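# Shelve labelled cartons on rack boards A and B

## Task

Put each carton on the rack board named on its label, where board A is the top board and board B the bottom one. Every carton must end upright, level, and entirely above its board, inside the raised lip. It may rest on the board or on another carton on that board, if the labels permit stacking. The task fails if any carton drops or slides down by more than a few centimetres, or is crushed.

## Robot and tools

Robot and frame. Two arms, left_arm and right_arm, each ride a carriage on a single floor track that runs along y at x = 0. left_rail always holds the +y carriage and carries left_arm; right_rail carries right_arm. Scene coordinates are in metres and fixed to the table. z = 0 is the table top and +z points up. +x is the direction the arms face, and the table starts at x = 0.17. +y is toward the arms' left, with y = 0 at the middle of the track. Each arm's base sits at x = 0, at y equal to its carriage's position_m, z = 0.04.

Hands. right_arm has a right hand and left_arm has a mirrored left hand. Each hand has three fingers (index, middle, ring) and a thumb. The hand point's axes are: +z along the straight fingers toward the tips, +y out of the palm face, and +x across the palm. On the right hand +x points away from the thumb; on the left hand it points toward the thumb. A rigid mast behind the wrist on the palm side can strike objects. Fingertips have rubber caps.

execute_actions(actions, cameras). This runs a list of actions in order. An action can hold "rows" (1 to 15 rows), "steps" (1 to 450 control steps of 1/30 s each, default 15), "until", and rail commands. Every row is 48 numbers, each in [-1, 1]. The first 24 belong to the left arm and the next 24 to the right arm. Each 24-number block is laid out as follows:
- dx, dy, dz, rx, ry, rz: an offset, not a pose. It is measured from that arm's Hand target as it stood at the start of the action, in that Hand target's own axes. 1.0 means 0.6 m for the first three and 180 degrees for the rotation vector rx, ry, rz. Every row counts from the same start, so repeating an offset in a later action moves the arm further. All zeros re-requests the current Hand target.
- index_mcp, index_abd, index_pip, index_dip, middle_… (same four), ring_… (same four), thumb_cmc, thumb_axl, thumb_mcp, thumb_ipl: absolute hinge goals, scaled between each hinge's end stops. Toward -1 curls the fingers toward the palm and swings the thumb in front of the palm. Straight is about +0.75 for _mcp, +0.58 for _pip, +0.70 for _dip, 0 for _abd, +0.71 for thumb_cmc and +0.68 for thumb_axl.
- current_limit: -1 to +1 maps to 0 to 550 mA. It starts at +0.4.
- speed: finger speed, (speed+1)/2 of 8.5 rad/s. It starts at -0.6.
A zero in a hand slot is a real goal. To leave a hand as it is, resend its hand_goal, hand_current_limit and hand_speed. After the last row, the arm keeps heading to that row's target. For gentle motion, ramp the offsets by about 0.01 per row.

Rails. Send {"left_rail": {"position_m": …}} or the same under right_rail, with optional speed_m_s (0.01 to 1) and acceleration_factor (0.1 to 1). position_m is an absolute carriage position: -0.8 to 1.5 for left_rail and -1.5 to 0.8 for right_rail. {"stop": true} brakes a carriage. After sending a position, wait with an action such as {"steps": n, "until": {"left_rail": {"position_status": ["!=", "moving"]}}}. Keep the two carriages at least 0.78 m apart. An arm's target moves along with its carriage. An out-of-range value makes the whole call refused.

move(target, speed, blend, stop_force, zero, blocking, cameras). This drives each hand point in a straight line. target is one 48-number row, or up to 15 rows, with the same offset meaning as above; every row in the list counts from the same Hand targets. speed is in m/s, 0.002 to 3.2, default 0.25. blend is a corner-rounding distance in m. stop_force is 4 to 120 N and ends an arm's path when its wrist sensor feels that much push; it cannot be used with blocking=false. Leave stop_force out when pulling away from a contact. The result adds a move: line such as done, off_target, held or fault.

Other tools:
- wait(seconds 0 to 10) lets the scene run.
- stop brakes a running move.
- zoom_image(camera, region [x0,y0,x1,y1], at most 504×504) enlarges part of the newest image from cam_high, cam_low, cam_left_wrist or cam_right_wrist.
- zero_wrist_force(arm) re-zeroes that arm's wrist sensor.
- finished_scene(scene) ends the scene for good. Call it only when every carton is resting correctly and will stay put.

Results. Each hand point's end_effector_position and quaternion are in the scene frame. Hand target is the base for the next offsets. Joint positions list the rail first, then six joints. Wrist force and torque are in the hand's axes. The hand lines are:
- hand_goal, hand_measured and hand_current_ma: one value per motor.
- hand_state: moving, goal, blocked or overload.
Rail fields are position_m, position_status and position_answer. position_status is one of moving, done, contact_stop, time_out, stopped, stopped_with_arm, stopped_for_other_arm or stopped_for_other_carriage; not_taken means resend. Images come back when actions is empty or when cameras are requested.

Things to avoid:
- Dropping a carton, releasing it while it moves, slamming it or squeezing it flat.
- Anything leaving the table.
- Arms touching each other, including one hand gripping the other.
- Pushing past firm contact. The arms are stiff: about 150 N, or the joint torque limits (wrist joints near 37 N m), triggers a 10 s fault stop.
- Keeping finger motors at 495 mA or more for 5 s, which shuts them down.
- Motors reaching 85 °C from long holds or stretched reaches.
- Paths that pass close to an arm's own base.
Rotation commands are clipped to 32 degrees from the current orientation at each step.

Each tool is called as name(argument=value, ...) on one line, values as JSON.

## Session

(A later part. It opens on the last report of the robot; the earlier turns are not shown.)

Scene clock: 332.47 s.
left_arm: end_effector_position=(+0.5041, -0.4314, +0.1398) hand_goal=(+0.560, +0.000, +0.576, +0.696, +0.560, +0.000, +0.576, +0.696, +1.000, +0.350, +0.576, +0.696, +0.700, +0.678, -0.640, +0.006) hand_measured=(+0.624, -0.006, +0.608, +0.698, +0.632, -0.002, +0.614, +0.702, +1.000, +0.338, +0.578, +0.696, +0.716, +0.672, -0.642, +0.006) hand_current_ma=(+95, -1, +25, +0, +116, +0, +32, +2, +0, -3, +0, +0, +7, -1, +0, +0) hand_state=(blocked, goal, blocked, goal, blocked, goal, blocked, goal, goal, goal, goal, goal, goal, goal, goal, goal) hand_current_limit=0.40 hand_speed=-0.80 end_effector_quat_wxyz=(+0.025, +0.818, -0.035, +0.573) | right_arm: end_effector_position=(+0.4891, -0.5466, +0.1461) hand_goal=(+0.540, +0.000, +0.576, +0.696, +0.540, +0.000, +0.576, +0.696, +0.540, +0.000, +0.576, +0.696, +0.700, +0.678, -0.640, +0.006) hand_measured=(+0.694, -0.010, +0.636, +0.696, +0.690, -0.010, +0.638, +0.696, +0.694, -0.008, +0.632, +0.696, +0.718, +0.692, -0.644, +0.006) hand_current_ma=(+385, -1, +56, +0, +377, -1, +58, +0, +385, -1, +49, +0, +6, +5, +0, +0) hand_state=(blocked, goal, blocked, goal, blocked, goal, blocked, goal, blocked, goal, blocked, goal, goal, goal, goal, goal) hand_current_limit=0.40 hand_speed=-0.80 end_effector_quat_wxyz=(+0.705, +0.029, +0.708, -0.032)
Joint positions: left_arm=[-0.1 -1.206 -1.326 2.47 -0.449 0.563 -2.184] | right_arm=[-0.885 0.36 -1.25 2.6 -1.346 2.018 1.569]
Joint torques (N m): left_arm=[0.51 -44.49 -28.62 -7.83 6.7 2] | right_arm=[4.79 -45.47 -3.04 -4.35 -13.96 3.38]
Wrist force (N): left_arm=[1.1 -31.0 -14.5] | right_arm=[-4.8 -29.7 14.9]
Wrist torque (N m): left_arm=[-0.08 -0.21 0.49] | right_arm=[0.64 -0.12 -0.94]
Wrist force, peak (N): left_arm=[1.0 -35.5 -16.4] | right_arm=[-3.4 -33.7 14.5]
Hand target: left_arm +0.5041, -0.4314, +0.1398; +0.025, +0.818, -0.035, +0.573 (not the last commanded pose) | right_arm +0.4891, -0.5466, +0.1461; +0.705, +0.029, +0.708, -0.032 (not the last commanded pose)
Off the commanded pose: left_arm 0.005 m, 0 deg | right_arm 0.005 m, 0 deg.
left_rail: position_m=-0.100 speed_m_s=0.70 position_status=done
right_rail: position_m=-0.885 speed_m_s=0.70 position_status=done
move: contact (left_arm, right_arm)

execute_actions(actions=[], cameras=["all"])

zoom_image(camera="cam_low", region=[250, 170, 470, 300])

Scene clock: 335.27 s.
left_arm: end_effector_position=(+0.5041, -0.4314, +0.1398) hand_goal=(+0.560, +0.000, +0.576, +0.696, +0.560, +0.000, +0.576, +0.696, +1.000, +0.350, +0.576, +0.696, +0.700, +0.678, -0.640, +0.006) hand_measured=(+0.624, -0.006, +0.608, +0.698, +0.632, -0.002, +0.614, +0.702, +1.000, +0.338, +0.578, +0.696, +0.716, +0.672, -0.642, +0.006) hand_current_ma=(+95, -1, +25, +0, +116, +0, +32, +2, +0, -3, +0, +0, +7, -1, +0, +0) hand_state=(blocked, goal, blocked, goal, blocked, goal, blocked, goal, goal, goal, goal, goal, goal, goal, goal, goal) hand_current_limit=0.40 hand_speed=-0.80 end_effector_quat_wxyz=(+0.025, +0.818, -0.035, +0.573) | right_arm: end_effector_position=(+0.4891, -0.5466, +0.1461) hand_goal=(+0.540, +0.000, +0.576, +0.696, +0.540, +0.000, +0.576, +0.696, +0.540, +0.000, +0.576, +0.696, +0.700, +0.678, -0.640, +0.006) hand_measured=(+0.694, -0.010, +0.636, +0.696, +0.690, -0.010, +0.638, +0.696, +0.694, -0.008, +0.632, +0.696, +0.718, +0.692, -0.644, +0.006) hand_current_ma=(+385, -1, +56, +0, +377, -1, +58, +0, +385, -1, +49, +0, +6, +5, +0, +0) hand_state=(blocked, goal, blocked, goal, blocked, goal, blocked, goal, blocked, goal, blocked, goal, goal, goal, goal, goal) hand_current_limit=0.40 hand_speed=-0.80 end_effector_quat_wxyz=(+0.705, +0.029, +0.708, -0.032)
Joint positions: left_arm=[-0.1 -1.206 -1.326 2.47 -0.449 0.563 -2.184] | right_arm=[-0.885 0.36 -1.25 2.6 -1.346 2.018 1.569]
Joint velocities: within noise
Joint torques (N m): left_arm=[0.02 -45.52 -30.56 -7.53 6.64 2.18] | right_arm=[4.81 -47.42 -2.49 -4.09 -12.48 2.71]
Motor temperatures (°C): left_arm=[28 23 29 29 35 31] | right_arm=[25 25 29 32 31 33]
Wrist force (N): left_arm=[1.1 -31.1 -14.9] | right_arm=[-4.6 -29.2 15.8]
Wrist torque (N m): left_arm=[-0.06 -0.25 0.46] | right_arm=[0.63 -0.16 -0.91]
Wrist force, peak (N): left_arm=[1.1 -31.6 -15.0] | right_arm=[-5.2 -29.9 16.0]
Hand target: left_arm +0.5041, -0.4314, +0.1398; +0.025, +0.818, -0.035, +0.573 (not the last commanded pose) | right_arm +0.4891, -0.5466, +0.1461; +0.705, +0.029, +0.708, -0.032 (not the last commanded pose)
Off the commanded pose: left_arm 0.005 m, 0 deg | right_arm 0.005 m, 0 deg.
left_rail: position_m=-0.100 speed_m_s=0.70 position_status=done
right_rail: position_m=-0.885 speed_m_s=0.70 position_status=done

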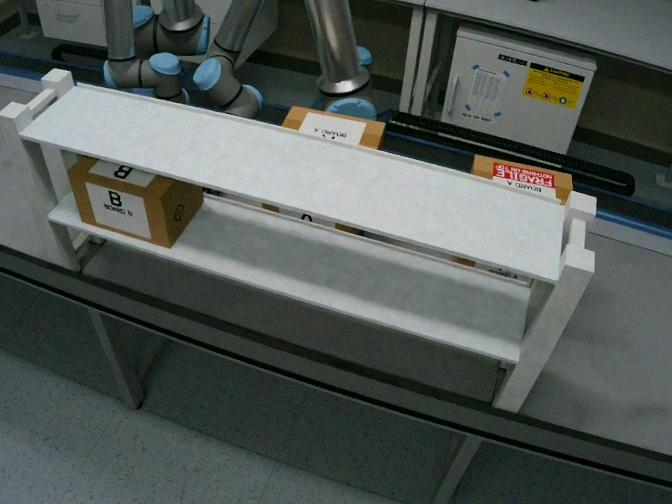

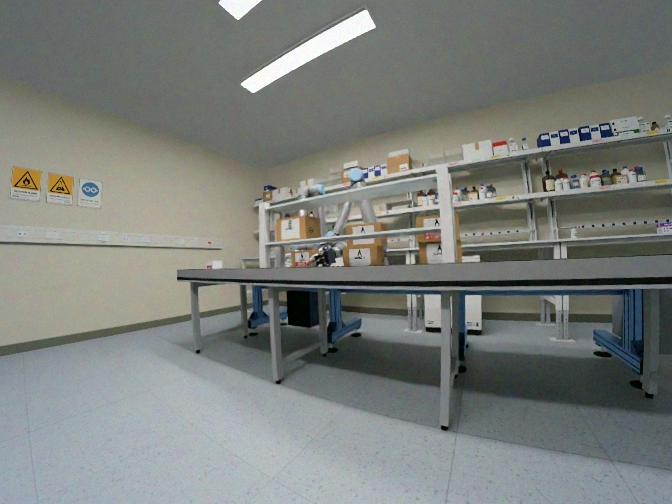

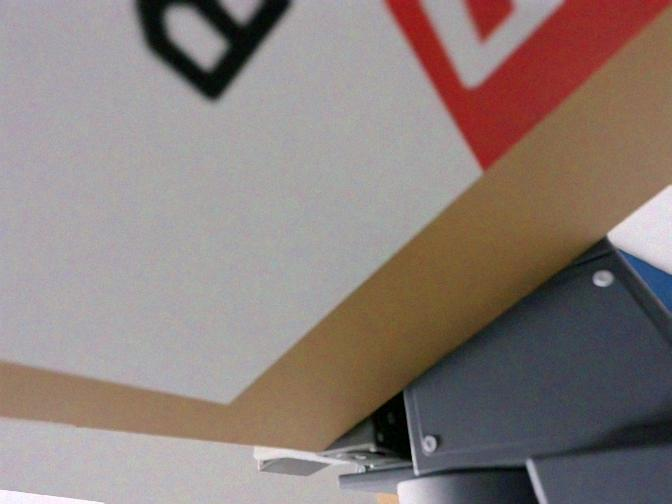

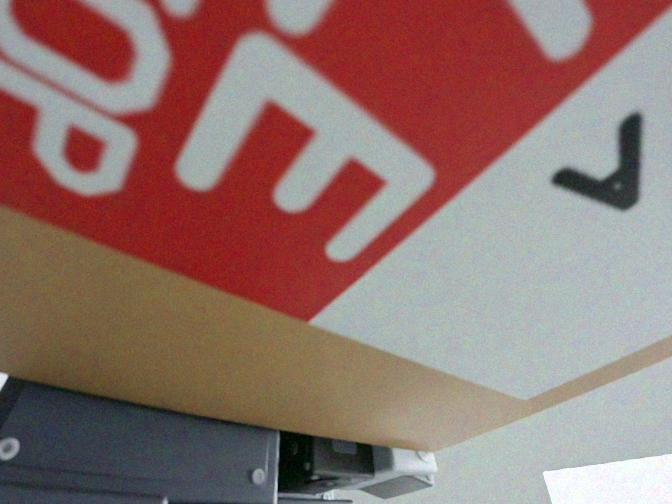

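Scaled by 2.291 from the camera's 672x504 image, which has a finer 960x720 frame.

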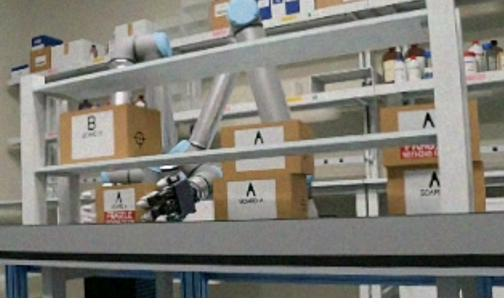

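zoom_image(camera="cam_low", region=[280, 238, 350, 276])

zoom_image(camera="cam_low", region=[330, 210, 400, 276])

Scaled by 7.200 from the camera's 672x504 image, which has a finer 960x720 frame.

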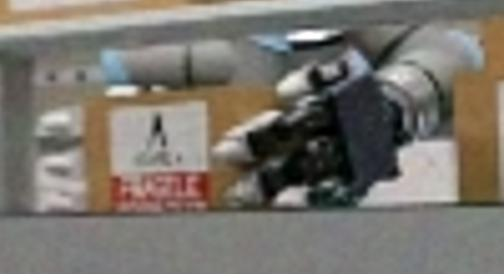

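Scaled by 7.200 from the camera's 672x504 image, which has a finer 960x720 frame.

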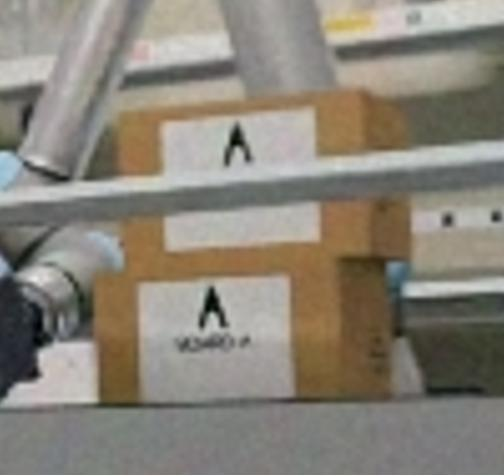

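move(target=[[0,-0.0167,0,0,0,0,0.56,0,0.576,0.696,0.56,0,0.576,0.696,1.0,0.35,0.576,0.696,0.70,0.678,-0.64,0.005,0.4,-0.8,0,-0.0167,0,0,0,0,0.54,0,0.576,0.696,0.54,0,0.576,0.696,0.54,0,0.576,0.696,0.70,0.678,-0.64,0.005,0.4,-0.8],[0.0031,-0.0143,0.0084,-0.0235,0,0.00855,0.56,0,0.576,0.696,0.56,0,0.576,0.696,1.0,0.35,0.576,0.696,0.70,0.678,-0.64,0.005,0.4,-0.8,0,-0.0185,-0.0089,0.025,0,0,0.54,0,0.576,0.696,0.54,0,0.576,0.696,0.54,0,0.576,0.696,0.70,0.678,-0.64,0.005,0.4,-0.8]], speed=[0.01,0.02], cameras=["cam_right_wrist","cam_left_wrist"])

Scene clock: 345.40 s.
left_arm: end_effector_position=(+0.5102, -0.4234, +0.1399) hand_goal=(+0.560, +0.000, +0.576, +0.696, +0.560, +0.000, +0.576, +0.696, +1.000, +0.350, +0.576, +0.696, +0.700, +0.678, -0.640, +0.006) hand_measured=(+0.598, -0.008, +0.596, +0.698, +0.610, -0.008, +0.606, +0.702, +1.000, +0.338, +0.578, +0.696, +0.704, +0.676, -0.642, +0.006) hand_current_ma=(+35, -2, +11, +0, +61, -1, +20, +2, +0, -3, +0, +0, +0, +0, +0, +0) hand_state=(blocked, goal, blocked, goal, blocked, goal, blocked, goal, goal, goal, goal, goal, goal, goal, goal, goal) hand_current_limit=0.40 hand_speed=-0.80 end_effector_quat_wxyz=(+0.047, +0.816, -0.068, +0.572) | right_arm: end_effector_position=(+0.4829, -0.5572, +0.1462) hand_goal=(+0.540, +0.000, +0.576, +0.696, +0.540, +0.000, +0.576, +0.696, +0.540, +0.000, +0.576, +0.696, +0.700, +0.678, -0.640, +0.006) hand_measured=(+0.582, -0.010, +0.596, +0.696, +0.582, -0.010, +0.596, +0.696, +0.584, -0.008, +0.594, +0.698, +0.704, +0.680, -0.644, +0.006) hand_current_ma=(+32, -1, +7, +0, +31, -1, +7, +0, +33, -1, +6, +0, +0, +0, +0, +0) hand_state=(blocked, goal, blocked, goal, blocked, goal, blocked, goal, blocked, goal, goal, goal, goal, goal, goal, goal) hand_current_limit=0.40 hand_speed=-0.80 end_effector_quat_wxyz=(+0.703, +0.057, +0.706, -0.060)
Joint positions: left_arm=[-0.1 -1.127 -1.366 2.495 -0.563 0.69 -2.027] | right_arm=[-0.885 0.4 -1.25 2.599 -1.345 2.136 1.569]
Joint torques (N m): left_arm=[11.18 -44.32 -11.81 -3.31 1.72 2.65] | right_arm=[14.29 -25.11 -22.29 0.06 2.36 3.44]
Wrist force (N): left_arm=[-1.7 1.3 -0.9] | right_arm=[-2.7 -0.6 6.2]
Wrist torque (N m): left_arm=[0.91 0.09 -0.49] | right_arm=[-0.03 0.19 -0.52]
Wrist force, peak (N): left_arm=[0.7 -31.7 -14.9] | right_arm=[-5.0 -29.4 16.4]
Hand target: left_arm +0.5102, -0.4234, +0.1399; +0.047, +0.816, -0.068, +0.572 | right_arm +0.4829, -0.5572, +0.1462; +0.703, +0.057, +0.706, -0.060
Off the commanded pose: left_arm 0.000 m, 0 deg | right_arm 0.000 m, 0 deg.
left_rail: position_m=-0.100 speed_m_s=0.70 position_status=done
right_rail: position_m=-0.885 speed_m_s=0.70 position_status=done
move: done
Images, in order (width x height): cam_left_wrist 672x504, cam_right_wrist 672x504.

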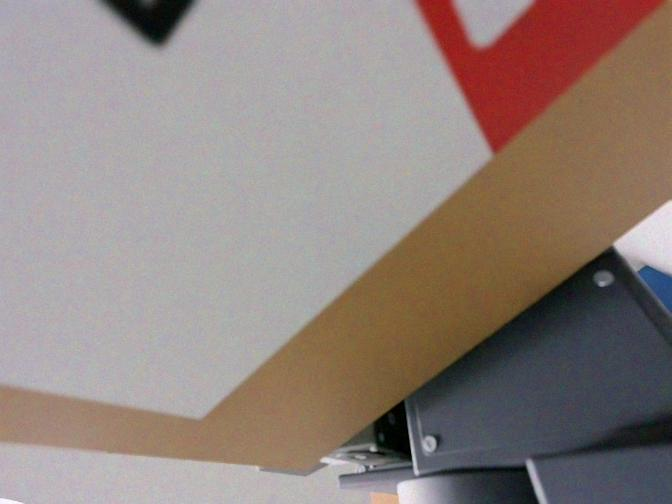

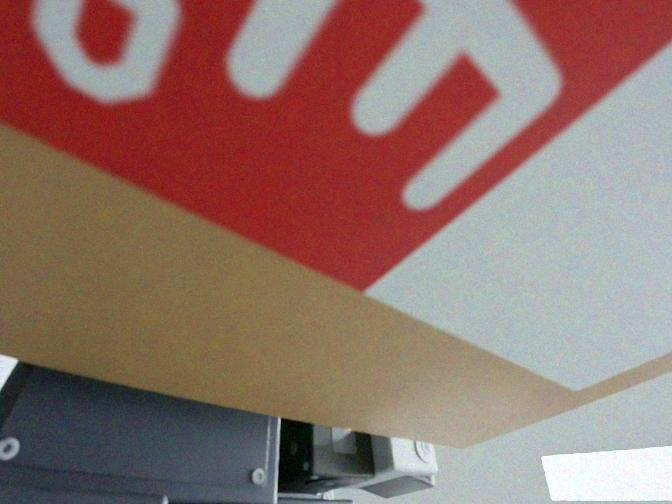

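move(target=[0,0.03,0,0,0,0,0.56,0,0.576,0.696,0.56,0,0.576,0.696,1.0,0.35,0.576,0.696,0.70,0.678,-0.64,0.005,0.4,-0.8,0,0.03,0,0,0,0,0.54,0,0.576,0.696,0.54,0,0.576,0.696,0.54,0,0.576,0.696,0.70,0.678,-0.64,0.005,0.4,-0.8], speed=0.004, stop_force=30, cameras=["cam_right_wrist","cam_left_wrist"])

Scene clock: 349.70 s.
left_arm: end_effector_position=(+0.5086, -0.4331, +0.1399) hand_goal=(+0.560, +0.000, +0.576, +0.696, +0.560, +0.000, +0.576, +0.696, +1.000, +0.350, +0.576, +0.696, +0.700, +0.678, -0.640, +0.006) hand_measured=(+0.654, -0.004, +0.618, +0.692, +0.654, -0.004, +0.626, +0.704, +1.000, +0.338, +0.584, +0.696, +0.722, +0.676, -0.642, +0.006) hand_current_ma=(+184, -1, +38, +0, +183, +0, +51, +2, +0, -4, +2, +0, +12, +0, +0, +0) hand_state=(blocked, goal, blocked, goal, blocked, goal, blocked, goal, goal, goal, goal, goal, blocked, goal, goal, goal) hand_current_limit=0.40 hand_speed=-0.80 end_effector_quat_wxyz=(+0.047, +0.816, -0.068, +0.572) | right_arm: end_effector_position=(+0.4846, -0.5467, +0.1461) hand_goal=(+0.540, +0.000, +0.576, +0.696, +0.540, +0.000, +0.576, +0.696, +0.540, +0.000, +0.576, +0.696, +0.700, +0.678, -0.640, +0.006) hand_measured=(+0.660, -0.006, +0.624, +0.696, +0.656, -0.006, +0.626, +0.698, +0.660, -0.004, +0.622, +0.698, +0.726, +0.684, -0.644, +0.006) hand_current_ma=(+243, +0, +37, +0, +231, -1, +40, +0, +245, +0, +33, +0, +11, +1, +0, +0) hand_state=(blocked, goal, blocked, goal, blocked, goal, blocked, goal, blocked, goal, blocked, goal, blocked, goal, goal, goal) hand_current_limit=0.40 hand_speed=-0.80 end_effector_quat_wxyz=(+0.703, +0.057, +0.706, -0.060)
Joint positions: left_arm=[-0.1 -1.145 -1.357 2.485 -0.549 0.675 -2.042] | right_arm=[-0.885 0.428 -1.242 2.58 -1.334 2.164 1.569]
Joint torques (N m): left_arm=[1.43 -41.78 -22.53 -6.7 7.94 2.1] | right_arm=[-1.51 -50.11 -8.82 -5.29 -11.77 2.9]
Wrist force (N): left_arm=[7.9 -23.5 -10.1] | right_arm=[-1.8 -25.3 9.0]
Wrist torque (N m): left_arm=[0.96 -0.69 0.56] | right_arm=[0.34 -0.38 -0.53]
Wrist force, peak (N): left_arm=[8.9 -30.6 -11.3] | right_arm=[-0.7 -31.1 7.5]
Hand target: left_arm +0.5086, -0.4330, +0.1399; +0.047, +0.816, -0.068, +0.572 (not the last commanded pose) | right_arm +0.4846, -0.5467, +0.1461; +0.703, +0.057, +0.706, -0.060 (not the last commanded pose)
Off the commanded pose: left_arm 0.008 m, 0 deg | right_arm 0.007 m, 0 deg.
left_rail: position_m=-0.100 speed_m_s=0.70 position_status=done
right_rail: position_m=-0.885 speed_m_s=0.70 position_status=done
move: contact (left_arm, right_arm)
Images, in order (width x height): cam_left_wrist 672x504, cam_right_wrist 672x504.

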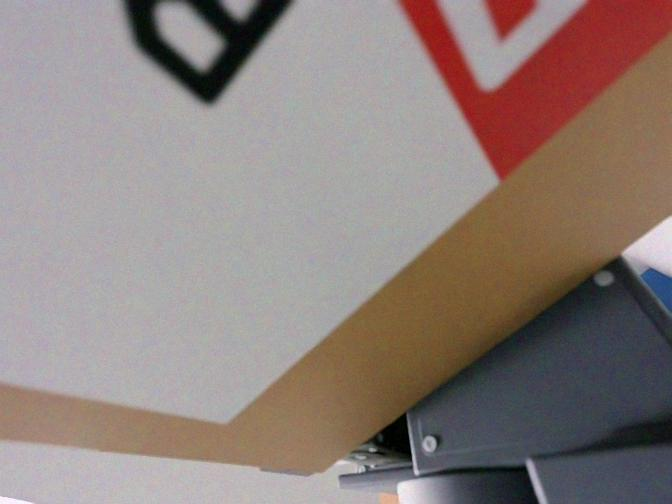

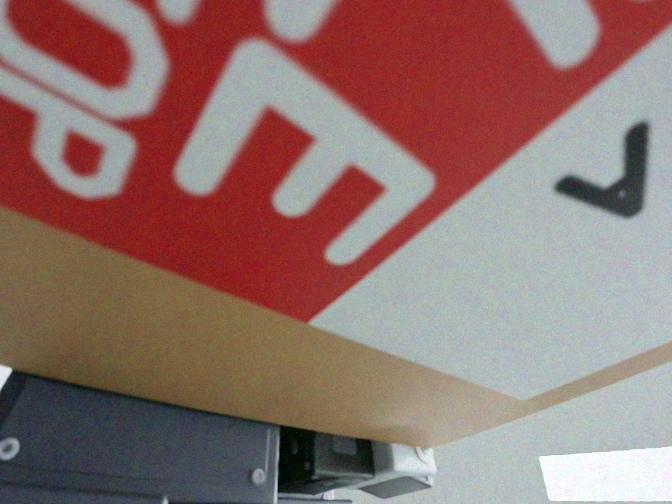

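move(target=[0,0.0036,0,0,0,0,0.56,0,0.576,0.696,0.56,0,0.576,0.696,1.0,0.35,0.576,0.696,0.70,0.678,-0.64,0.005,0.4,-0.8,0,0.0036,0,0,0,0,0.54,0,0.576,0.696,0.54,0,0.576,0.696,0.54,0,0.576,0.696,0.70,0.678,-0.64,0.005,0.4,-0.8], speed=0.003)

Scene clock: 355.57 s.
left_arm: end_effector_position=(+0.5082, -0.4351, +0.1398) hand_goal=(+0.560, +0.000, +0.576, +0.696, +0.560, +0.000, +0.576, +0.696, +1.000, +0.350, +0.576, +0.696, +0.700, +0.678, -0.640, +0.006) hand_measured=(+0.654, -0.004, +0.618, +0.692, +0.654, -0.004, +0.626, +0.704, +1.000, +0.338, +0.584, +0.696, +0.722, +0.676, -0.642, +0.006) hand_current_ma=(+186, -1, +39, -1, +185, +0, +52, +2, +0, -4, +2, +0, +13, +0, +0, +0) hand_state=(blocked, goal, blocked, goal, blocked, goal, blocked, goal, goal, goal, goal, goal, blocked, goal, goal, goal) hand_current_limit=0.40 hand_speed=-0.80 end_effector_quat_wxyz=(+0.047, +0.816, -0.068, +0.572) | right_arm: end_effector_position=(+0.4849, -0.5446, +0.1461) hand_goal=(+0.540, +0.000, +0.576, +0.696, +0.540, +0.000, +0.576, +0.696, +0.540, +0.000, +0.576, +0.696, +0.700, +0.678, -0.640, +0.006) hand_measured=(+0.674, +0.010, +0.630, +0.698, +0.672, +0.010, +0.632, +0.698, +0.676, +0.010, +0.626, +0.698, +0.790, +0.706, -0.632, +0.006) hand_current_ma=(+299, +1, +46, +0, +293, +1, +48, +0, +315, +1, +40, +0, +127, +19, +2, +0) hand_state=(blocked, goal, blocked, goal, blocked, goal, blocked, goal, blocked, goal, blocked, goal, blocked, blocked, goal, goal) hand_current_limit=0.40 hand_speed=-0.80 end_effector_quat_wxyz=(+0.703, +0.057, +0.706, -0.060)
Joint positions: left_arm=[-0.1 -1.149 -1.355 2.483 -0.546 0.672 -2.045] | right_arm=[-0.885 0.433 -1.241 2.576 -1.331 2.169 1.569]
Joint torques (N m): left_arm=[-55 -17.79 -62.25 -3.45 6.99 -2.31] | right_arm=[38.57 -31.25 -44.95 -1.83 -8.79 2.21]
Wrist force (N): left_arm=[7.3 -74.1 -9.8] | right_arm=[3.0 -65.7 11.9]
Wrist torque (N m): left_arm=[-3.22 -0.54 1.49] | right_arm=[-2.62 -1.33 0.54]
Wrist force, peak (N): left_arm=[7.3 -74.1 -9.8] | right_arm=[3.0 -65.7 11.9]
Hand target: left_arm +0.5082, -0.4352, +0.1399; +0.047, +0.816, -0.068, +0.572 | right_arm +0.4849, -0.5446, +0.1461; +0.703, +0.057, +0.706, -0.060
Off the commanded pose: left_arm 0.000 m, 0 deg | right_arm 0.000 m, 0 deg.
left_rail: position_m=-0.100 speed_m_s=0.70 position_status=done
right_rail: position_m=-0.885 speed_m_s=0.70 position_status=done
move: done

move(target=[0.0470,0.0006,-0.0171,0,0,0,0.56,0,0.576,0.696,0.56,0,0.576,0.696,1.0,0.35,0.576,0.696,0.70,0.678,-0.64,0.005,0.4,-0.8,-0.05,0.0006,0,0,0,0,0.54,0,0.576,0.696,0.54,0,0.576,0.696,0.54,0,0.576,0.696,0.70,0.678,-0.64,0.005,0.4,-0.8], speed=0.02, cameras=["cam_low","cam_left_wrist","cam_right_wrist"])

zoom_image(camera="cam_low", region=[280, 230, 350, 276])

Scene clock: 358.83 s.
left_arm: end_effector_position=(+0.5081, -0.4355, +0.1698) hand_goal=(+0.560, +0.000, +0.576, +0.696, +0.560, +0.000, +0.576, +0.696, +1.000, +0.350, +0.576, +0.696, +0.700, +0.678, -0.640, +0.006) hand_measured=(+0.654, -0.012, +0.620, +0.692, +0.654, -0.008, +0.626, +0.704, +1.000, +0.334, +0.586, +0.696, +0.722, +0.676, -0.642, +0.006) hand_current_ma=(+188, -3, +43, -1, +188, -2, +52, +2, +0, -5, +3, +0, +13, +0, +0, +0) hand_state=(blocked, goal, blocked, goal, blocked, goal, blocked, goal, goal, goal, goal, goal, blocked, goal, goal, goal) hand_current_limit=0.40 hand_speed=-0.80 end_effector_quat_wxyz=(+0.047, +0.816, -0.068, +0.572) | right_arm: end_effector_position=(+0.4851, -0.5442, +0.1760) hand_goal=(+0.540, +0.000, +0.576, +0.696, +0.540, +0.000, +0.576, +0.696, +0.540, +0.000, +0.576, +0.696, +0.700, +0.678, -0.640, +0.006) hand_measured=(+0.676, +0.008, +0.630, +0.698, +0.676, +0.008, +0.632, +0.698, +0.680, +0.008, +0.626, +0.696, +0.804, +0.714, -0.626, +0.006) hand_current_ma=(+310, +1, +46, +0, +307, +1, +48, +0, +331, +1, +40, +0, +168, +30, +5, +0) hand_state=(blocked, goal, blocked, goal, blocked, goal, blocked, goal, blocked, goal, blocked, goal, blocked, blocked, goal, goal) hand_current_limit=0.40 hand_speed=-0.80 end_effector_quat_wxyz=(+0.703, +0.057, +0.706, -0.060)
Joint positions: left_arm=[-0.1 -1.15 -1.425 2.469 -0.462 0.671 -2.046] | right_arm=[-0.885 0.434 -1.327 2.569 -1.238 2.17 1.569]
Joint torques (N m): left_arm=[-57.47 -48.02 -72.79 -4.75 6.41 -2.06] | right_arm=[42.22 -51.4 -54.73 -3.45 -10.32 -4.54]
Wrist force (N): left_arm=[-11.8 -81.5 -2.3] | right_arm=[4.2 -77.5 11.4]
Wrist torque (N m): left_arm=[-4.26 0.01 0.03] | right_arm=[-3.10 -0.70 0.41]
Wrist force, peak (N): left_arm=[-11.8 -81.5 -2.3] | right_arm=[4.0 -78.0 11.1]
Hand target: left_arm +0.5081, -0.4355, +0.1699; +0.047, +0.816, -0.068, +0.572 | right_arm +0.4851, -0.5442, +0.1761; +0.703, +0.057, +0.706, -0.060
Off the commanded pose: left_arm 0.000 m, 0 deg | right_arm 0.000 m, 0 deg.
left_rail: position_m=-0.100 speed_m_s=0.70 position_status=done
right_rail: position_m=-0.885 speed_m_s=0.70 position_status=done
move: done
Images, in order (width x height): cam_low 672x504, cam_left_wrist 672x504, cam_right_wrist 672x504.

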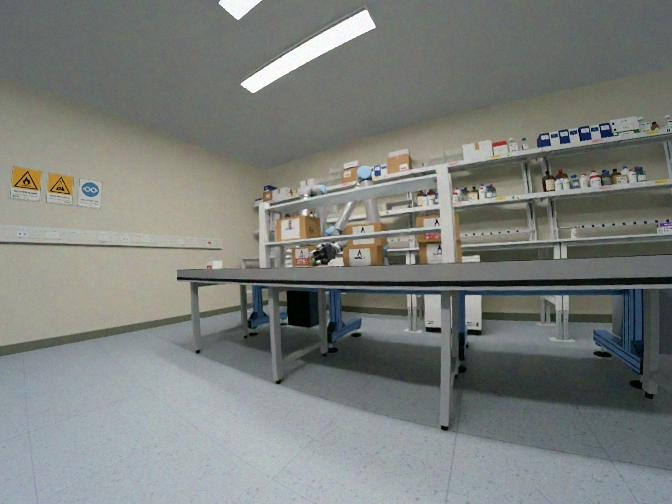

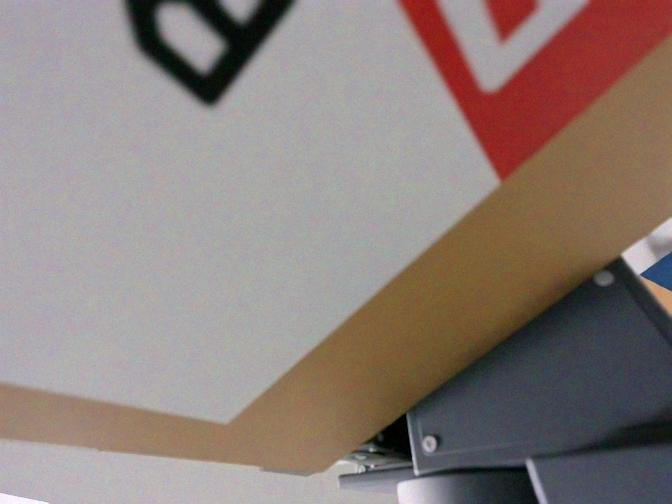

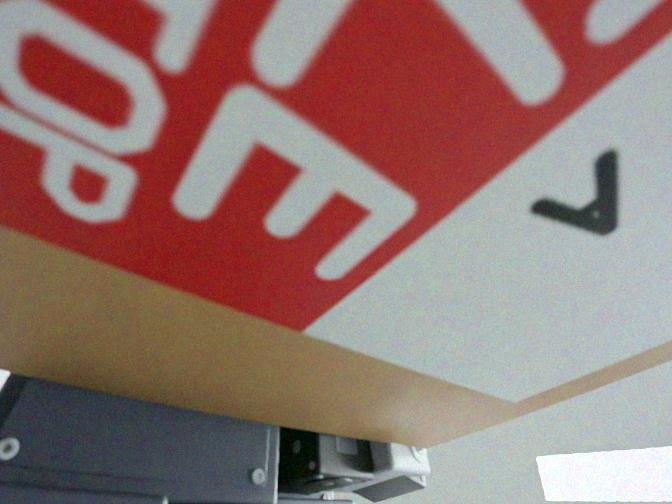

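Scaled by 7.200 from the camera's 672x504 image, which has a finer 960x720 frame.

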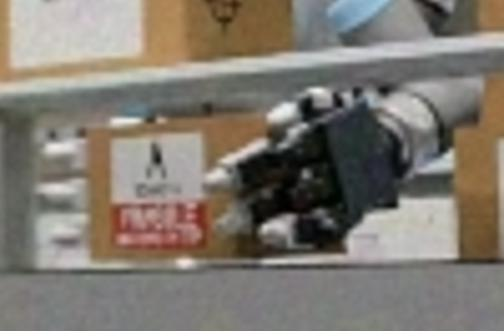

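move(target=[0.4387,0,-0.1596,0,0,0,0.56,0,0.576,0.696,0.56,0,0.576,0.696,1.0,0.35,0.576,0.696,0.70,0.678,-0.64,0.005,0.4,-0.8,-0.4667,0,0,0,0,0,0.54,0,0.576,0.696,0.54,0,0.576,0.696,0.54,0,0.576,0.696,0.70,0.678,-0.64,0.005,0.4,-0.8], speed=0.04)

Scene clock: 376.33 s.
left_arm: end_effector_position=(+0.5094, -0.4297, +0.4079) hand_goal=(+0.560, +0.000, +0.576, +0.696, +0.560, +0.000, +0.576, +0.696, +1.000, +0.350, +0.576, +0.696, +0.700, +0.678, -0.640, +0.006) hand_measured=(+0.642, -0.010, +0.616, +0.694, +0.638, -0.008, +0.618, +0.704, +1.000, +0.338, +0.578, +0.696, +0.724, +0.676, -0.642, +0.006) hand_current_ma=(+142, -3, +37, +0, +132, -2, +38, +2, +0, -3, +0, +0, +15, +0, +0, +0) hand_state=(blocked, goal, blocked, goal, blocked, goal, blocked, goal, goal, goal, goal, goal, blocked, goal, goal, goal) hand_current_limit=0.40 hand_speed=-0.80 end_effector_quat_wxyz=(+0.040, +0.816, -0.065, +0.573) | right_arm: end_effector_position=(+0.4861, -0.5432, +0.4225) hand_goal=(+0.540, +0.000, +0.576, +0.696, +0.540, +0.000, +0.576, +0.696, +0.540, +0.000, +0.576, +0.696, +0.700, +0.678, -0.640, +0.006) hand_measured=(+0.668, -0.014, +0.630, +0.698, +0.672, -0.018, +0.632, +0.698, +0.680, -0.016, +0.626, +0.696, +0.770, +0.706, -0.636, +0.006) hand_current_ma=(+274, -3, +46, +0, +293, -4, +48, +0, +331, -3, +40, +0, +80, +20, +1, +0) hand_state=(blocked, goal, blocked, goal, blocked, goal, blocked, goal, blocked, goal, blocked, goal, blocked, blocked, goal, goal) hand_current_limit=0.40 hand_speed=-0.80 end_effector_quat_wxyz=(+0.703, +0.057, +0.706, -0.060)
Joint positions: left_arm=[-0.1 -1.148 -1.802 2.247 0.144 0.659 -2.046] | right_arm=[-0.885 0.435 -1.831 2.367 -0.532 2.172 1.569]
Joint torques (N m): left_arm=[-1.75 -14.47 -39.52 1.1 0.86 -0.15] | right_arm=[-2.57 -15.59 -42.31 -3.18 -2.9 -3.2]
Wrist force (N): left_arm=[-6.5 -27.3 0.7] | right_arm=[8.5 -27.1 6.0]
Wrist torque (N m): left_arm=[-0.99 0.30 -1.37] | right_arm=[-0.95 -0.41 0.29]
Wrist force, peak (N): left_arm=[-3.6 -126.3 2.2] | right_arm=[10.9 -120.8 5.6]
Hand target: left_arm +0.5094, -0.4297, +0.4079; +0.040, +0.816, -0.065, +0.573 (not the last commanded pose) | right_arm +0.4861, -0.5432, +0.4225; +0.703, +0.057, +0.706, -0.060 (not the last commanded pose)
Off the commanded pose: left_arm 0.042 m, 1 deg | right_arm 0.034 m, 0 deg.
FORCE FAULT: contact force on the left arm reached its limit, and that arm stopped for 10 seconds. The contact can be on any part of that arm, not only on its tool. That arm's remaining commands of this call were not run. That arm's target is now where it stood when the stop ended, not its last command. That arm accepts commands again.
left_rail: position_m=-0.100 speed_m_s=0.70 position_status=done
right_rail: position_m=-0.885 speed_m_s=0.70 position_status=done
move: fault (left_arm), off_target (right_arm; braked at the fault stop of left_arm)

execute_actions(actions=[], cameras=["cam_low","cam_left_wrist","cam_right_wrist"])

zoom_image(camera="cam_low", region=[270, 180, 370, 276])

Scene clock: 378.43 s.
left_arm: end_effector_position=(+0.5094, -0.4297, +0.4079) hand_goal=(+0.560, +0.000, +0.576, +0.696, +0.560, +0.000, +0.576, +0.696, +1.000, +0.350, +0.576, +0.696, +0.700, +0.678, -0.640, +0.006) hand_measured=(+0.642, -0.010, +0.616, +0.694, +0.638, -0.008, +0.618, +0.704, +1.000, +0.338, +0.578, +0.696, +0.724, +0.676, -0.642, +0.006) hand_current_ma=(+142, -3, +37, +0, +132, -2, +38, +2, +0, -3, +0, +0, +15, +0, +0, +0) hand_state=(blocked, goal, blocked, goal, blocked, goal, blocked, goal, goal, goal, goal, goal, blocked, goal, goal, goal) hand_current_limit=0.40 hand_speed=-0.80 end_effector_quat_wxyz=(+0.040, +0.816, -0.065, +0.573) | right_arm: end_effector_position=(+0.4861, -0.5432, +0.4225) hand_goal=(+0.540, +0.000, +0.576, +0.696, +0.540, +0.000, +0.576, +0.696, +0.540, +0.000, +0.576, +0.696, +0.700, +0.678, -0.640, +0.006) hand_measured=(+0.668, -0.014, +0.630, +0.698, +0.672, -0.018, +0.632, +0.698, +0.680, -0.016, +0.626, +0.696, +0.770, +0.706, -0.636, +0.006) hand_current_ma=(+273, -3, +46, +0, +293, -4, +48, +0, +331, -3, +40, +0, +79, +19, +0, +0) hand_state=(blocked, goal, blocked, goal, blocked, goal, blocked, goal, blocked, goal, blocked, goal, blocked, blocked, goal, goal) hand_current_limit=0.40 hand_speed=-0.80 end_effector_quat_wxyz=(+0.703, +0.057, +0.706, -0.060)
Joint positions: left_arm=[-0.1 -1.148 -1.802 2.247 0.144 0.659 -2.046] | right_arm=[-0.885 0.435 -1.831 2.367 -0.532 2.172 1.569]
Joint velocities: within noise
Joint torques (N m): left_arm=[-1.79 -15.24 -54.14 0.81 4.93 0] | right_arm=[-2.82 -15.21 -42.67 -3.36 -3.19 -3.07]
Motor temperatures (°C): left_arm=[28 23 29 29 35 31] | right_arm=[25 25 29 32 31 33]
Wrist force (N): left_arm=[-6.4 -27.1 0.6] | right_arm=[8.5 -26.6 5.8]
Wrist torque (N m): left_arm=[-0.96 0.30 -1.37] | right_arm=[-0.88 -0.38 0.30]
Wrist force, peak (N): left_arm=[-6.4 -27.3 0.8] | right_arm=[8.5 -26.9 6.5]
Hand target: left_arm +0.5094, -0.4297, +0.4079; +0.040, +0.816, -0.065, +0.573 (not the last commanded pose) | right_arm +0.4861, -0.5432, +0.4225; +0.703, +0.057, +0.706, -0.060 (not the last commanded pose)
Off the commanded pose: left_arm 0.042 m, 1 deg | right_arm 0.034 m, 0 deg.
left_rail: position_m=-0.100 speed_m_s=0.70 position_status=done
right_rail: position_m=-0.885 speed_m_s=0.70 position_status=done
Images, in order (width x height): cam_low 672x504, cam_left_wrist 672x504, cam_right_wrist 672x504.

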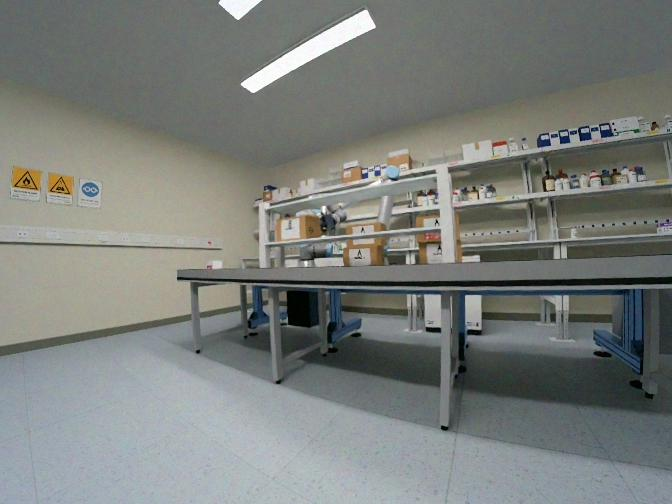

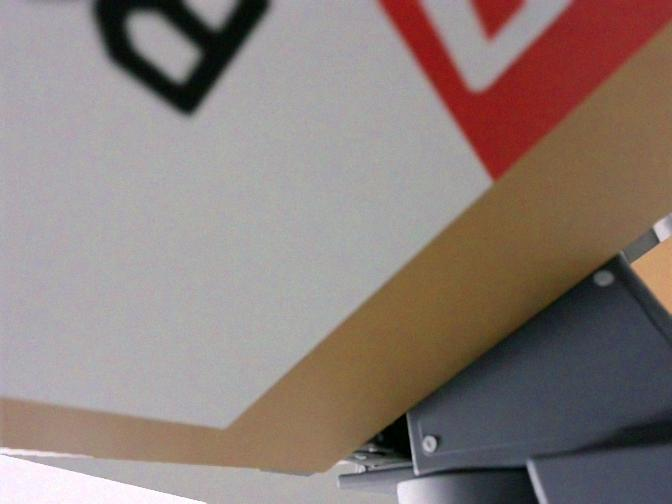

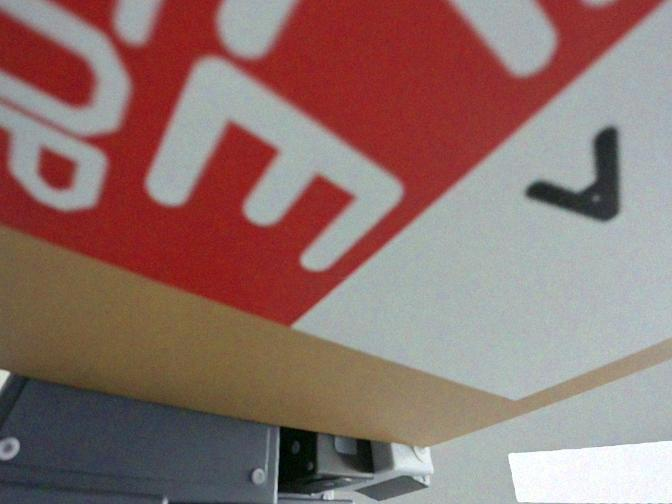

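Scaled by 5.040 from the camera's 672x504 image, which has a finer 960x720 frame.

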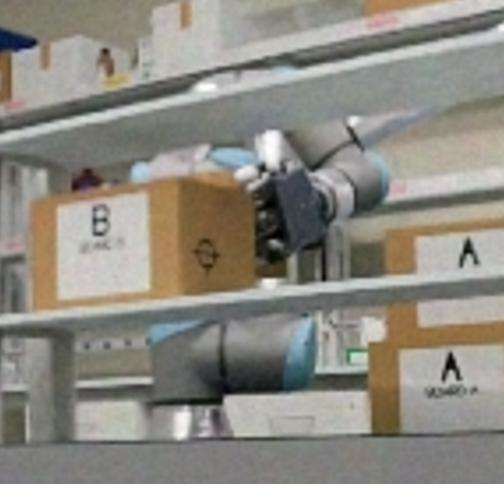

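move(target=[0.0125,0.0012,-0.0046,0,0,0,0.56,0,0.576,0.696,0.56,0,0.576,0.696,1.0,0.35,0.576,0.696,0.70,0.678,-0.64,0.005,0.4,-0.8,0,0.0012,0,0,0,0,0.54,0,0.576,0.696,0.54,0,0.576,0.696,0.54,0,0.576,0.696,0.70,0.678,-0.64,0.005,0.4,-0.8], speed=0.01)

Scene clock: 380.70 s.
left_arm: end_effector_position=(+0.5093, -0.4305, +0.4158) hand_goal=(+0.560, +0.000, +0.576, +0.696, +0.560, +0.000, +0.576, +0.696, +1.000, +0.350, +0.576, +0.696, +0.700, +0.678, -0.640, +0.006) hand_measured=(+0.644, -0.020, +0.618, +0.694, +0.646, -0.014, +0.622, +0.704, +1.000, +0.338, +0.580, +0.696, +0.714, +0.676, -0.642, +0.006) hand_current_ma=(+154, -8, +38, +0, +159, -5, +45, +2, +0, -3, +1, +0, +5, +0, +0, +0) hand_state=(blocked, goal, blocked, goal, blocked, goal, blocked, goal, goal, goal, goal, goal, goal, goal, goal, goal) hand_current_limit=0.40 hand_speed=-0.80 end_effector_quat_wxyz=(+0.040, +0.816, -0.065, +0.573) | right_arm: end_effector_position=(+0.4863, -0.5425, +0.4225) hand_goal=(+0.540, +0.000, +0.576, +0.696, +0.540, +0.000, +0.576, +0.696, +0.540, +0.000, +0.576, +0.696, +0.700, +0.678, -0.640, +0.006) hand_measured=(+0.666, -0.014, +0.630, +0.698, +0.668, -0.018, +0.632, +0.698, +0.672, -0.016, +0.626, +0.696, +0.784, +0.704, -0.634, +0.006) hand_current_ma=(+271, -3, +46, +0, +277, -4, +48, +0, +289, -3, +40, +0, +112, +17, +1, +0) hand_state=(blocked, goal, blocked, goal, blocked, goal, blocked, goal, blocked, goal, blocked, goal, blocked, blocked, goal, goal) hand_current_limit=0.40 hand_speed=-0.80 end_effector_quat_wxyz=(+0.703, +0.057, +0.706, -0.060)
Joint positions: left_arm=[-0.1 -1.149 -1.808 2.237 0.162 0.658 -2.048] | right_arm=[-0.885 0.437 -1.829 2.366 -0.532 2.173 1.569]
Joint torques (N m): left_arm=[-42.17 -26.28 -65.51 -1.06 2.49 -1.79] | right_arm=[29.14 0.48 -60.39 -6.9 -4.51 -2.55]
Wrist force (N): left_arm=[-14.7 -45.3 4.2] | right_arm=[-0.1 -44.6 6.4]
Wrist torque (N m): left_arm=[-2.13 0.81 -0.09] | right_arm=[-2.24 0.00 0.57]
Wrist force, peak (N): left_arm=[-14.7 -45.3 4.2] | right_arm=[-0.1 -44.6 6.4]
Hand target: left_arm +0.5093, -0.4305, +0.4159; +0.040, +0.816, -0.065, +0.573 | right_arm +0.4863, -0.5425, +0.4225; +0.703, +0.057, +0.706, -0.060
Off the commanded pose: left_arm 0.000 m, 0 deg | right_arm 0.000 m, 0 deg.
left_rail: position_m=-0.100 speed_m_s=0.70 position_status=done
right_rail: position_m=-0.885 speed_m_s=0.70 position_status=done
move: done

move(target=[0.1567,0.0010,-0.0570,0,0,0,0.56,0,0.576,0.696,0.56,0,0.576,0.696,1.0,0.35,0.576,0.696,0.70,0.678,-0.64,0.005,0.4,-0.8,-0.1667,0.0010,0,0,0,0,0.54,0,0.576,0.696,0.54,0,0.576,0.696,0.54,0,0.576,0.696,0.70,0.678,-0.64,0.005,0.4,-0.8], speed=0.03)

Scene clock: 384.83 s.
left_arm: end_effector_position=(+0.5089, -0.4321, +0.5159) hand_goal=(+0.560, +0.000, +0.576, +0.696, +0.560, +0.000, +0.576, +0.696, +1.000, +0.350, +0.576, +0.696, +0.700, +0.678, -0.640, +0.006) hand_measured=(+0.648, -0.022, +0.618, +0.694, +0.648, -0.016, +0.622, +0.704, +1.000, +0.338, +0.584, +0.696, +0.714, +0.676, -0.642, +0.006) hand_current_ma=(+164, -9, +38, +0, +165, -6, +45, +2, +0, -3, +2, +0, +5, +0, +0, +0) hand_state=(blocked, blocked, blocked, goal, blocked, goal, blocked, goal, goal, goal, goal, goal, goal, goal, goal, goal) hand_current_limit=0.40 hand_speed=-0.80 end_effector_quat_wxyz=(+0.040, +0.816, -0.065, +0.573) | right_arm: end_effector_position=(+0.4868, -0.5416, +0.5225) hand_goal=(+0.540, +0.000, +0.576, +0.696, +0.540, +0.000, +0.576, +0.696, +0.540, +0.000, +0.576, +0.696, +0.700, +0.678, -0.640, +0.006) hand_measured=(+0.670, -0.008, +0.630, +0.698, +0.668, -0.012, +0.632, +0.698, +0.672, -0.010, +0.626, +0.696, +0.820, +0.712, -0.620, +0.006) hand_current_ma=(+286, -1, +46, +0, +277, -2, +48, +0, +292, -1, +40, +0, +224, +29, +10, +0) hand_state=(blocked, goal, blocked, goal, blocked, goal, blocked, goal, blocked, goal, blocked, goal, blocked, blocked, goal, goal) hand_current_limit=0.40 hand_speed=-0.80 end_effector_quat_wxyz=(+0.703, +0.057, +0.706, -0.060)
Joint positions: left_arm=[-0.1 -1.153 -1.87 2.095 0.368 0.655 -2.051] | right_arm=[-0.885 0.439 -1.917 2.23 -0.309 2.175 1.569]
Joint torques (N m): left_arm=[-66.1 -4.98 -73.88 -5.88 7.95 -1.98] | right_arm=[46.72 -10.77 -72.06 -3.51 -12.03 -2.7]
Wrist force (N): left_arm=[-11.8 -99.7 0.9] | right_arm=[4.6 -95.0 9.8]
Wrist torque (N m): left_arm=[-6.26 -0.01 0.45] | right_arm=[-5.32 -0.84 0.56]
Wrist force, peak (N): left_arm=[-11.8 -99.7 0.9] | right_arm=[4.6 -95.0 9.8]
Hand target: left_arm +0.5089, -0.4321, +0.5159; +0.040, +0.816, -0.065, +0.573 | right_arm +0.4868, -0.5416, +0.5225; +0.703, +0.057, +0.706, -0.060
Off the commanded pose: left_arm 0.000 m, 0 deg | right_arm 0.000 m, 0 deg.
left_rail: position_m=-0.100 speed_m_s=0.70 position_status=done
right_rail: position_m=-0.885 speed_m_s=0.70 position_status=done
move: done

move(target=[0.1880,-0.0028,-0.0682,0,0,0,0.56,0,0.576,0.696,0.56,0,0.576,0.696,1.0,0.35,0.576,0.696,0.70,0.678,-0.64,0.005,0.4,-0.8,-0.2,-0.0019,-0.0007,0,0,0,0.54,0,0.576,0.696,0.54,0,0.576,0.696,0.54,0,0.576,0.696,0.70,0.678,-0.64,0.005,0.4,-0.8], speed=0.03, cameras=["cam_high","cam_low","cam_left_wrist","cam_right_wrist"])

Scene clock: 391.30 s.
left_arm: end_effector_position=(+0.5089, -0.4316, +0.6359) hand_goal=(+0.560, +0.000, +0.576, +0.696, +0.560, +0.000, +0.576, +0.696, +1.000, +0.350, +0.576, +0.696, +0.700, +0.678, -0.640, +0.006) hand_measured=(+0.648, -0.022, +0.618, +0.694, +0.650, -0.016, +0.622, +0.704, +1.000, +0.338, +0.584, +0.696, +0.714, +0.676, -0.642, +0.006) hand_current_ma=(+167, -10, +38, +0, +168, -6, +46, +2, +0, -4, +2, +0, +5, +0, +0, +0) hand_state=(blocked, blocked, blocked, goal, blocked, goal, blocked, goal, goal, goal, goal, goal, goal, goal, goal, goal) hand_current_limit=0.40 hand_speed=-0.80 end_effector_quat_wxyz=(+0.040, +0.816, -0.065, +0.573) | right_arm: end_effector_position=(+0.4867, -0.5421, +0.6424) hand_goal=(+0.540, +0.000, +0.576, +0.696, +0.540, +0.000, +0.576, +0.696, +0.540, +0.000, +0.576, +0.696, +0.700, +0.678, -0.640, +0.006) hand_measured=(+0.670, -0.008, +0.630, +0.698, +0.668, -0.010, +0.632, +0.698, +0.672, -0.010, +0.626, +0.696, +0.820, +0.714, -0.620, +0.006) hand_current_ma=(+286, -1, +46, +0, +277, -1, +48, +0, +292, -1, +40, +0, +224, +29, +10, +0) hand_state=(blocked, goal, blocked, goal, blocked, goal, blocked, goal, blocked, goal, blocked, goal, blocked, blocked, goal, goal) hand_current_limit=0.40 hand_speed=-0.80 end_effector_quat_wxyz=(+0.703, +0.057, +0.706, -0.060)
Joint positions: left_arm=[-0.1 -1.152 -1.895 1.9 0.588 0.656 -2.05] | right_arm=[-0.885 0.438 -1.964 2.044 -0.076 2.174 1.569]
Joint torques (N m): left_arm=[-18.55 -1.1 -61.99 -4.18 11.92 -0.53] | right_arm=[10.97 -8.58 -61.12 -1.86 -19.09 -5.05]
Wrist force (N): left_arm=[-14.7 -66.4 1.8] | right_arm=[1.2 -63.4 8.8]
Wrist torque (N m): left_arm=[-3.47 0.36 -0.06] | right_arm=[-2.78 -0.48 0.76]
Wrist force, peak (N): left_arm=[-11.0 -100.8 1.3] | right_arm=[5.0 -96.1 9.7]
Hand target: left_arm +0.5089, -0.4316, +0.6359; +0.040, +0.816, -0.065, +0.573 | right_arm +0.4867, -0.5421, +0.6425; +0.703, +0.057, +0.706, -0.060
Off the commanded pose: left_arm 0.000 m, 0 deg | right_arm 0.000 m, 0 deg.
left_rail: position_m=-0.100 speed_m_s=0.70 position_status=done
right_rail: position_m=-0.885 speed_m_s=0.70 position_status=done
move: done

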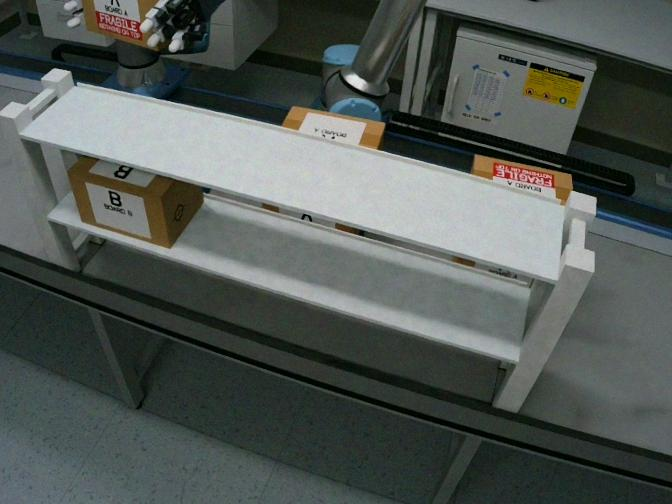

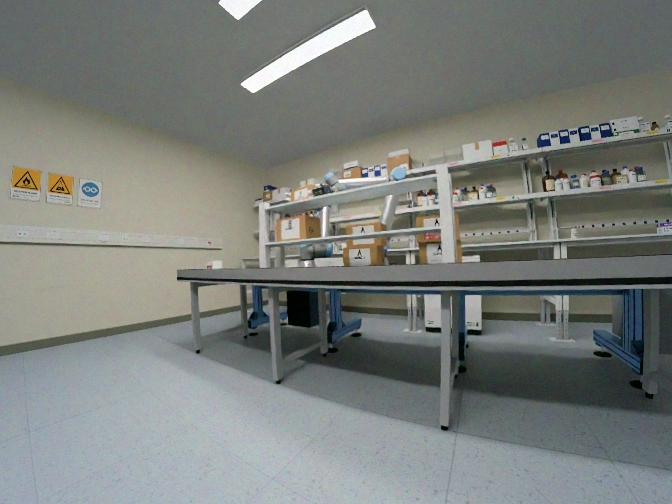

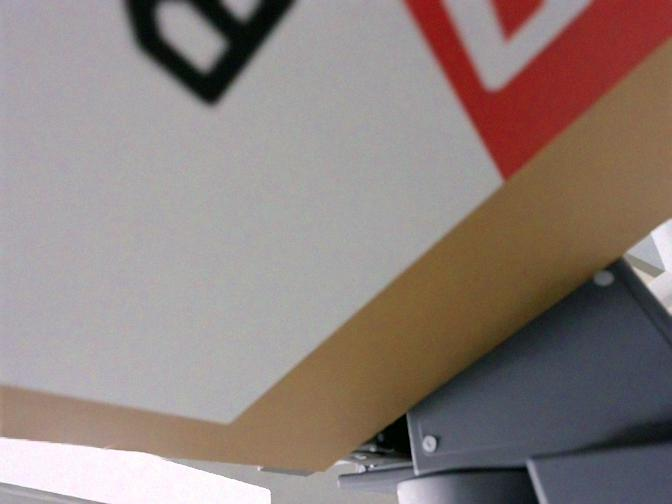

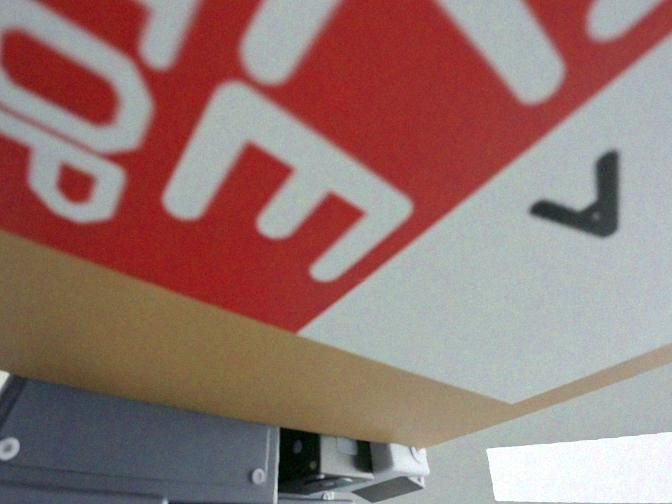

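move(target=[[-0.0169,-0.2783,-0.0394,0,0,0,0.56,0,0.576,0.696,0.56,0,0.576,0.696,1.0,0.35,0.576,0.696,0.70,0.678,-0.64,0.005,0.4,-0.8,-0.0011,0.2777,-0.0465,0,0,0,0.54,0,0.576,0.696,0.54,0,0.576,0.696,0.54,0,0.576,0.696,0.70,0.678,-0.64,0.005,0.4,-0.8],[-0.0226,-0.2825,-0.0551,0.0522,-0.0005,-0.0189,0.56,0,0.576,0.696,0.56,0,0.576,0.696,1.0,0.35,0.576,0.696,0.70,0.678,-0.64,0.005,0.4,-0.8,-0.0012,0.2834,-0.0306,-0.0555,-0.0003,-0.0002,0.54,0,0.576,0.696,0.54,0,0.576,0.696,0.54,0,0.576,0.696,0.70,0.678,-0.64,0.005,0.4,-0.8]], speed=[0.05,0.02], cameras=["cam_high","cam_left_wrist","cam_right_wrist"])

Scene clock: 403.20 s.
left_arm: end_effector_position=(+0.4994, -0.2587, +0.6361) hand_goal=(+0.560, +0.000, +0.576, +0.696, +0.560, +0.000, +0.576, +0.696, +1.000, +0.350, +0.576, +0.696, +0.700, +0.678, -0.640, +0.006) hand_measured=(+0.650, -0.024, +0.618, +0.692, +0.650, -0.016, +0.624, +0.704, +1.000, +0.336, +0.584, +0.696, +0.714, +0.676, -0.642, +0.006) hand_current_ma=(+173, -11, +38, +0, +170, -6, +49, +2, +0, -4, +2, +0, +5, +0, +0, +0) hand_state=(blocked, blocked, blocked, goal, blocked, goal, blocked, goal, goal, goal, goal, goal, goal, goal, goal, goal) hand_current_limit=0.40 hand_speed=-0.80 end_effector_quat_wxyz=(-0.010, +0.819, +0.006, +0.574) | right_arm: end_effector_position=(+0.4966, -0.3714, +0.6426) hand_goal=(+0.540, +0.000, +0.576, +0.696, +0.540, +0.000, +0.576, +0.696, +0.540, +0.000, +0.576, +0.696, +0.700, +0.678, -0.640, +0.006) hand_measured=(+0.670, -0.008, +0.630, +0.698, +0.668, -0.010, +0.632, +0.698, +0.672, -0.010, +0.626, +0.698, +0.822, +0.714, -0.620, +0.006) hand_current_ma=(+286, -1, +46, +0, +277, -1, +48, +0, +292, -1, +40, +0, +231, +29, +10, +0) hand_state=(blocked, goal, blocked, goal, blocked, goal, blocked, goal, blocked, goal, blocked, goal, blocked, blocked, goal, goal) hand_current_limit=0.40 hand_speed=-0.80 end_effector_quat_wxyz=(+0.706, -0.005, +0.708, +0.002)
Joint positions: left_arm=[-0.1 -1 -2.074 2.003 0.679 0.637 -2.071] | right_arm=[-0.885 0.679 -1.738 1.885 -0.143 2.241 1.569]
Joint torques (N m): left_arm=[-48.83 34.65 -44.84 -3.62 3.84 -2.01] | right_arm=[17.11 -23.75 -42.93 -2.31 -19.56 -6.82]
Wrist force (N): left_arm=[-13.8 -69.2 2.3] | right_arm=[1.3 -66.1 8.3]
Wrist torque (N m): left_arm=[-3.66 0.12 -0.40] | right_arm=[-3.02 -0.61 1.23]
Wrist force, peak (N): left_arm=[-12.8 -79.1 2.8] | right_arm=[2.3 -75.2 7.8]
Hand target: left_arm +0.4994, -0.2587, +0.6361; -0.010, +0.819, +0.006, +0.574 | right_arm +0.4966, -0.3714, +0.6426; +0.706, -0.005, +0.708, +0.002
Off the commanded pose: left_arm 0.000 m, 0 deg | right_arm 0.000 m, 0 deg.
left_rail: position_m=-0.100 speed_m_s=0.70 position_status=done
right_rail: position_m=-0.885 speed_m_s=0.70 position_status=done
move: done
Images, in order (width x height): cam_high 672x504, cam_left_wrist 672x504, cam_right_wrist 672x504.

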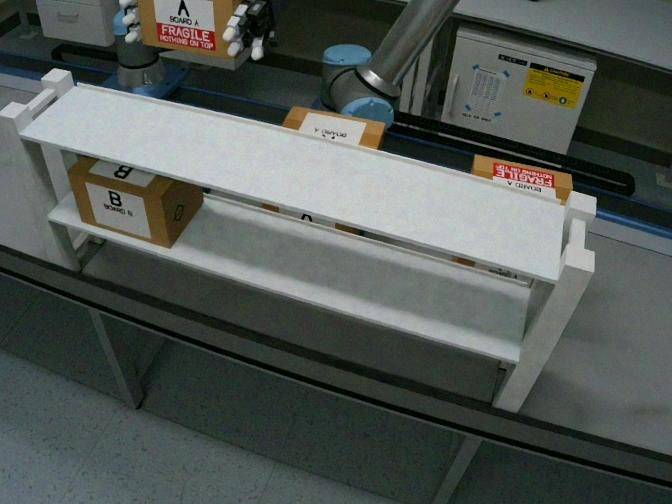

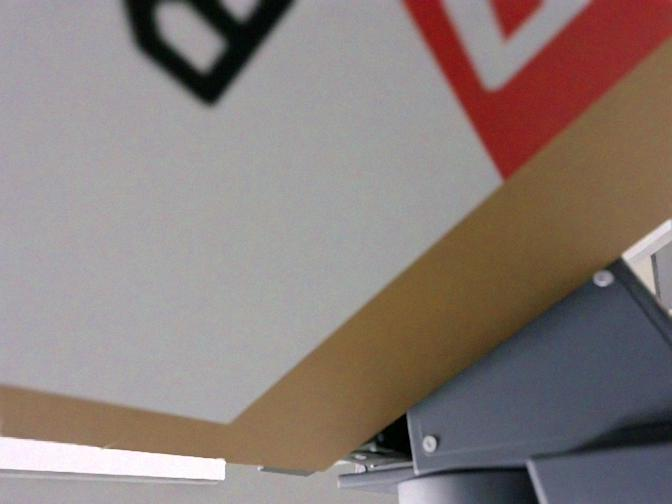

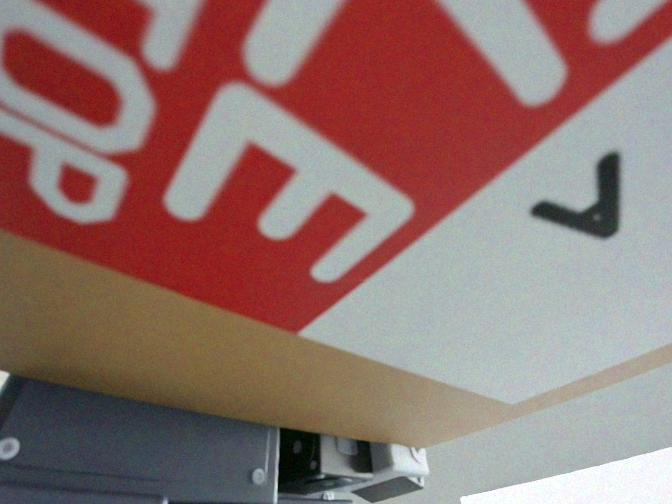

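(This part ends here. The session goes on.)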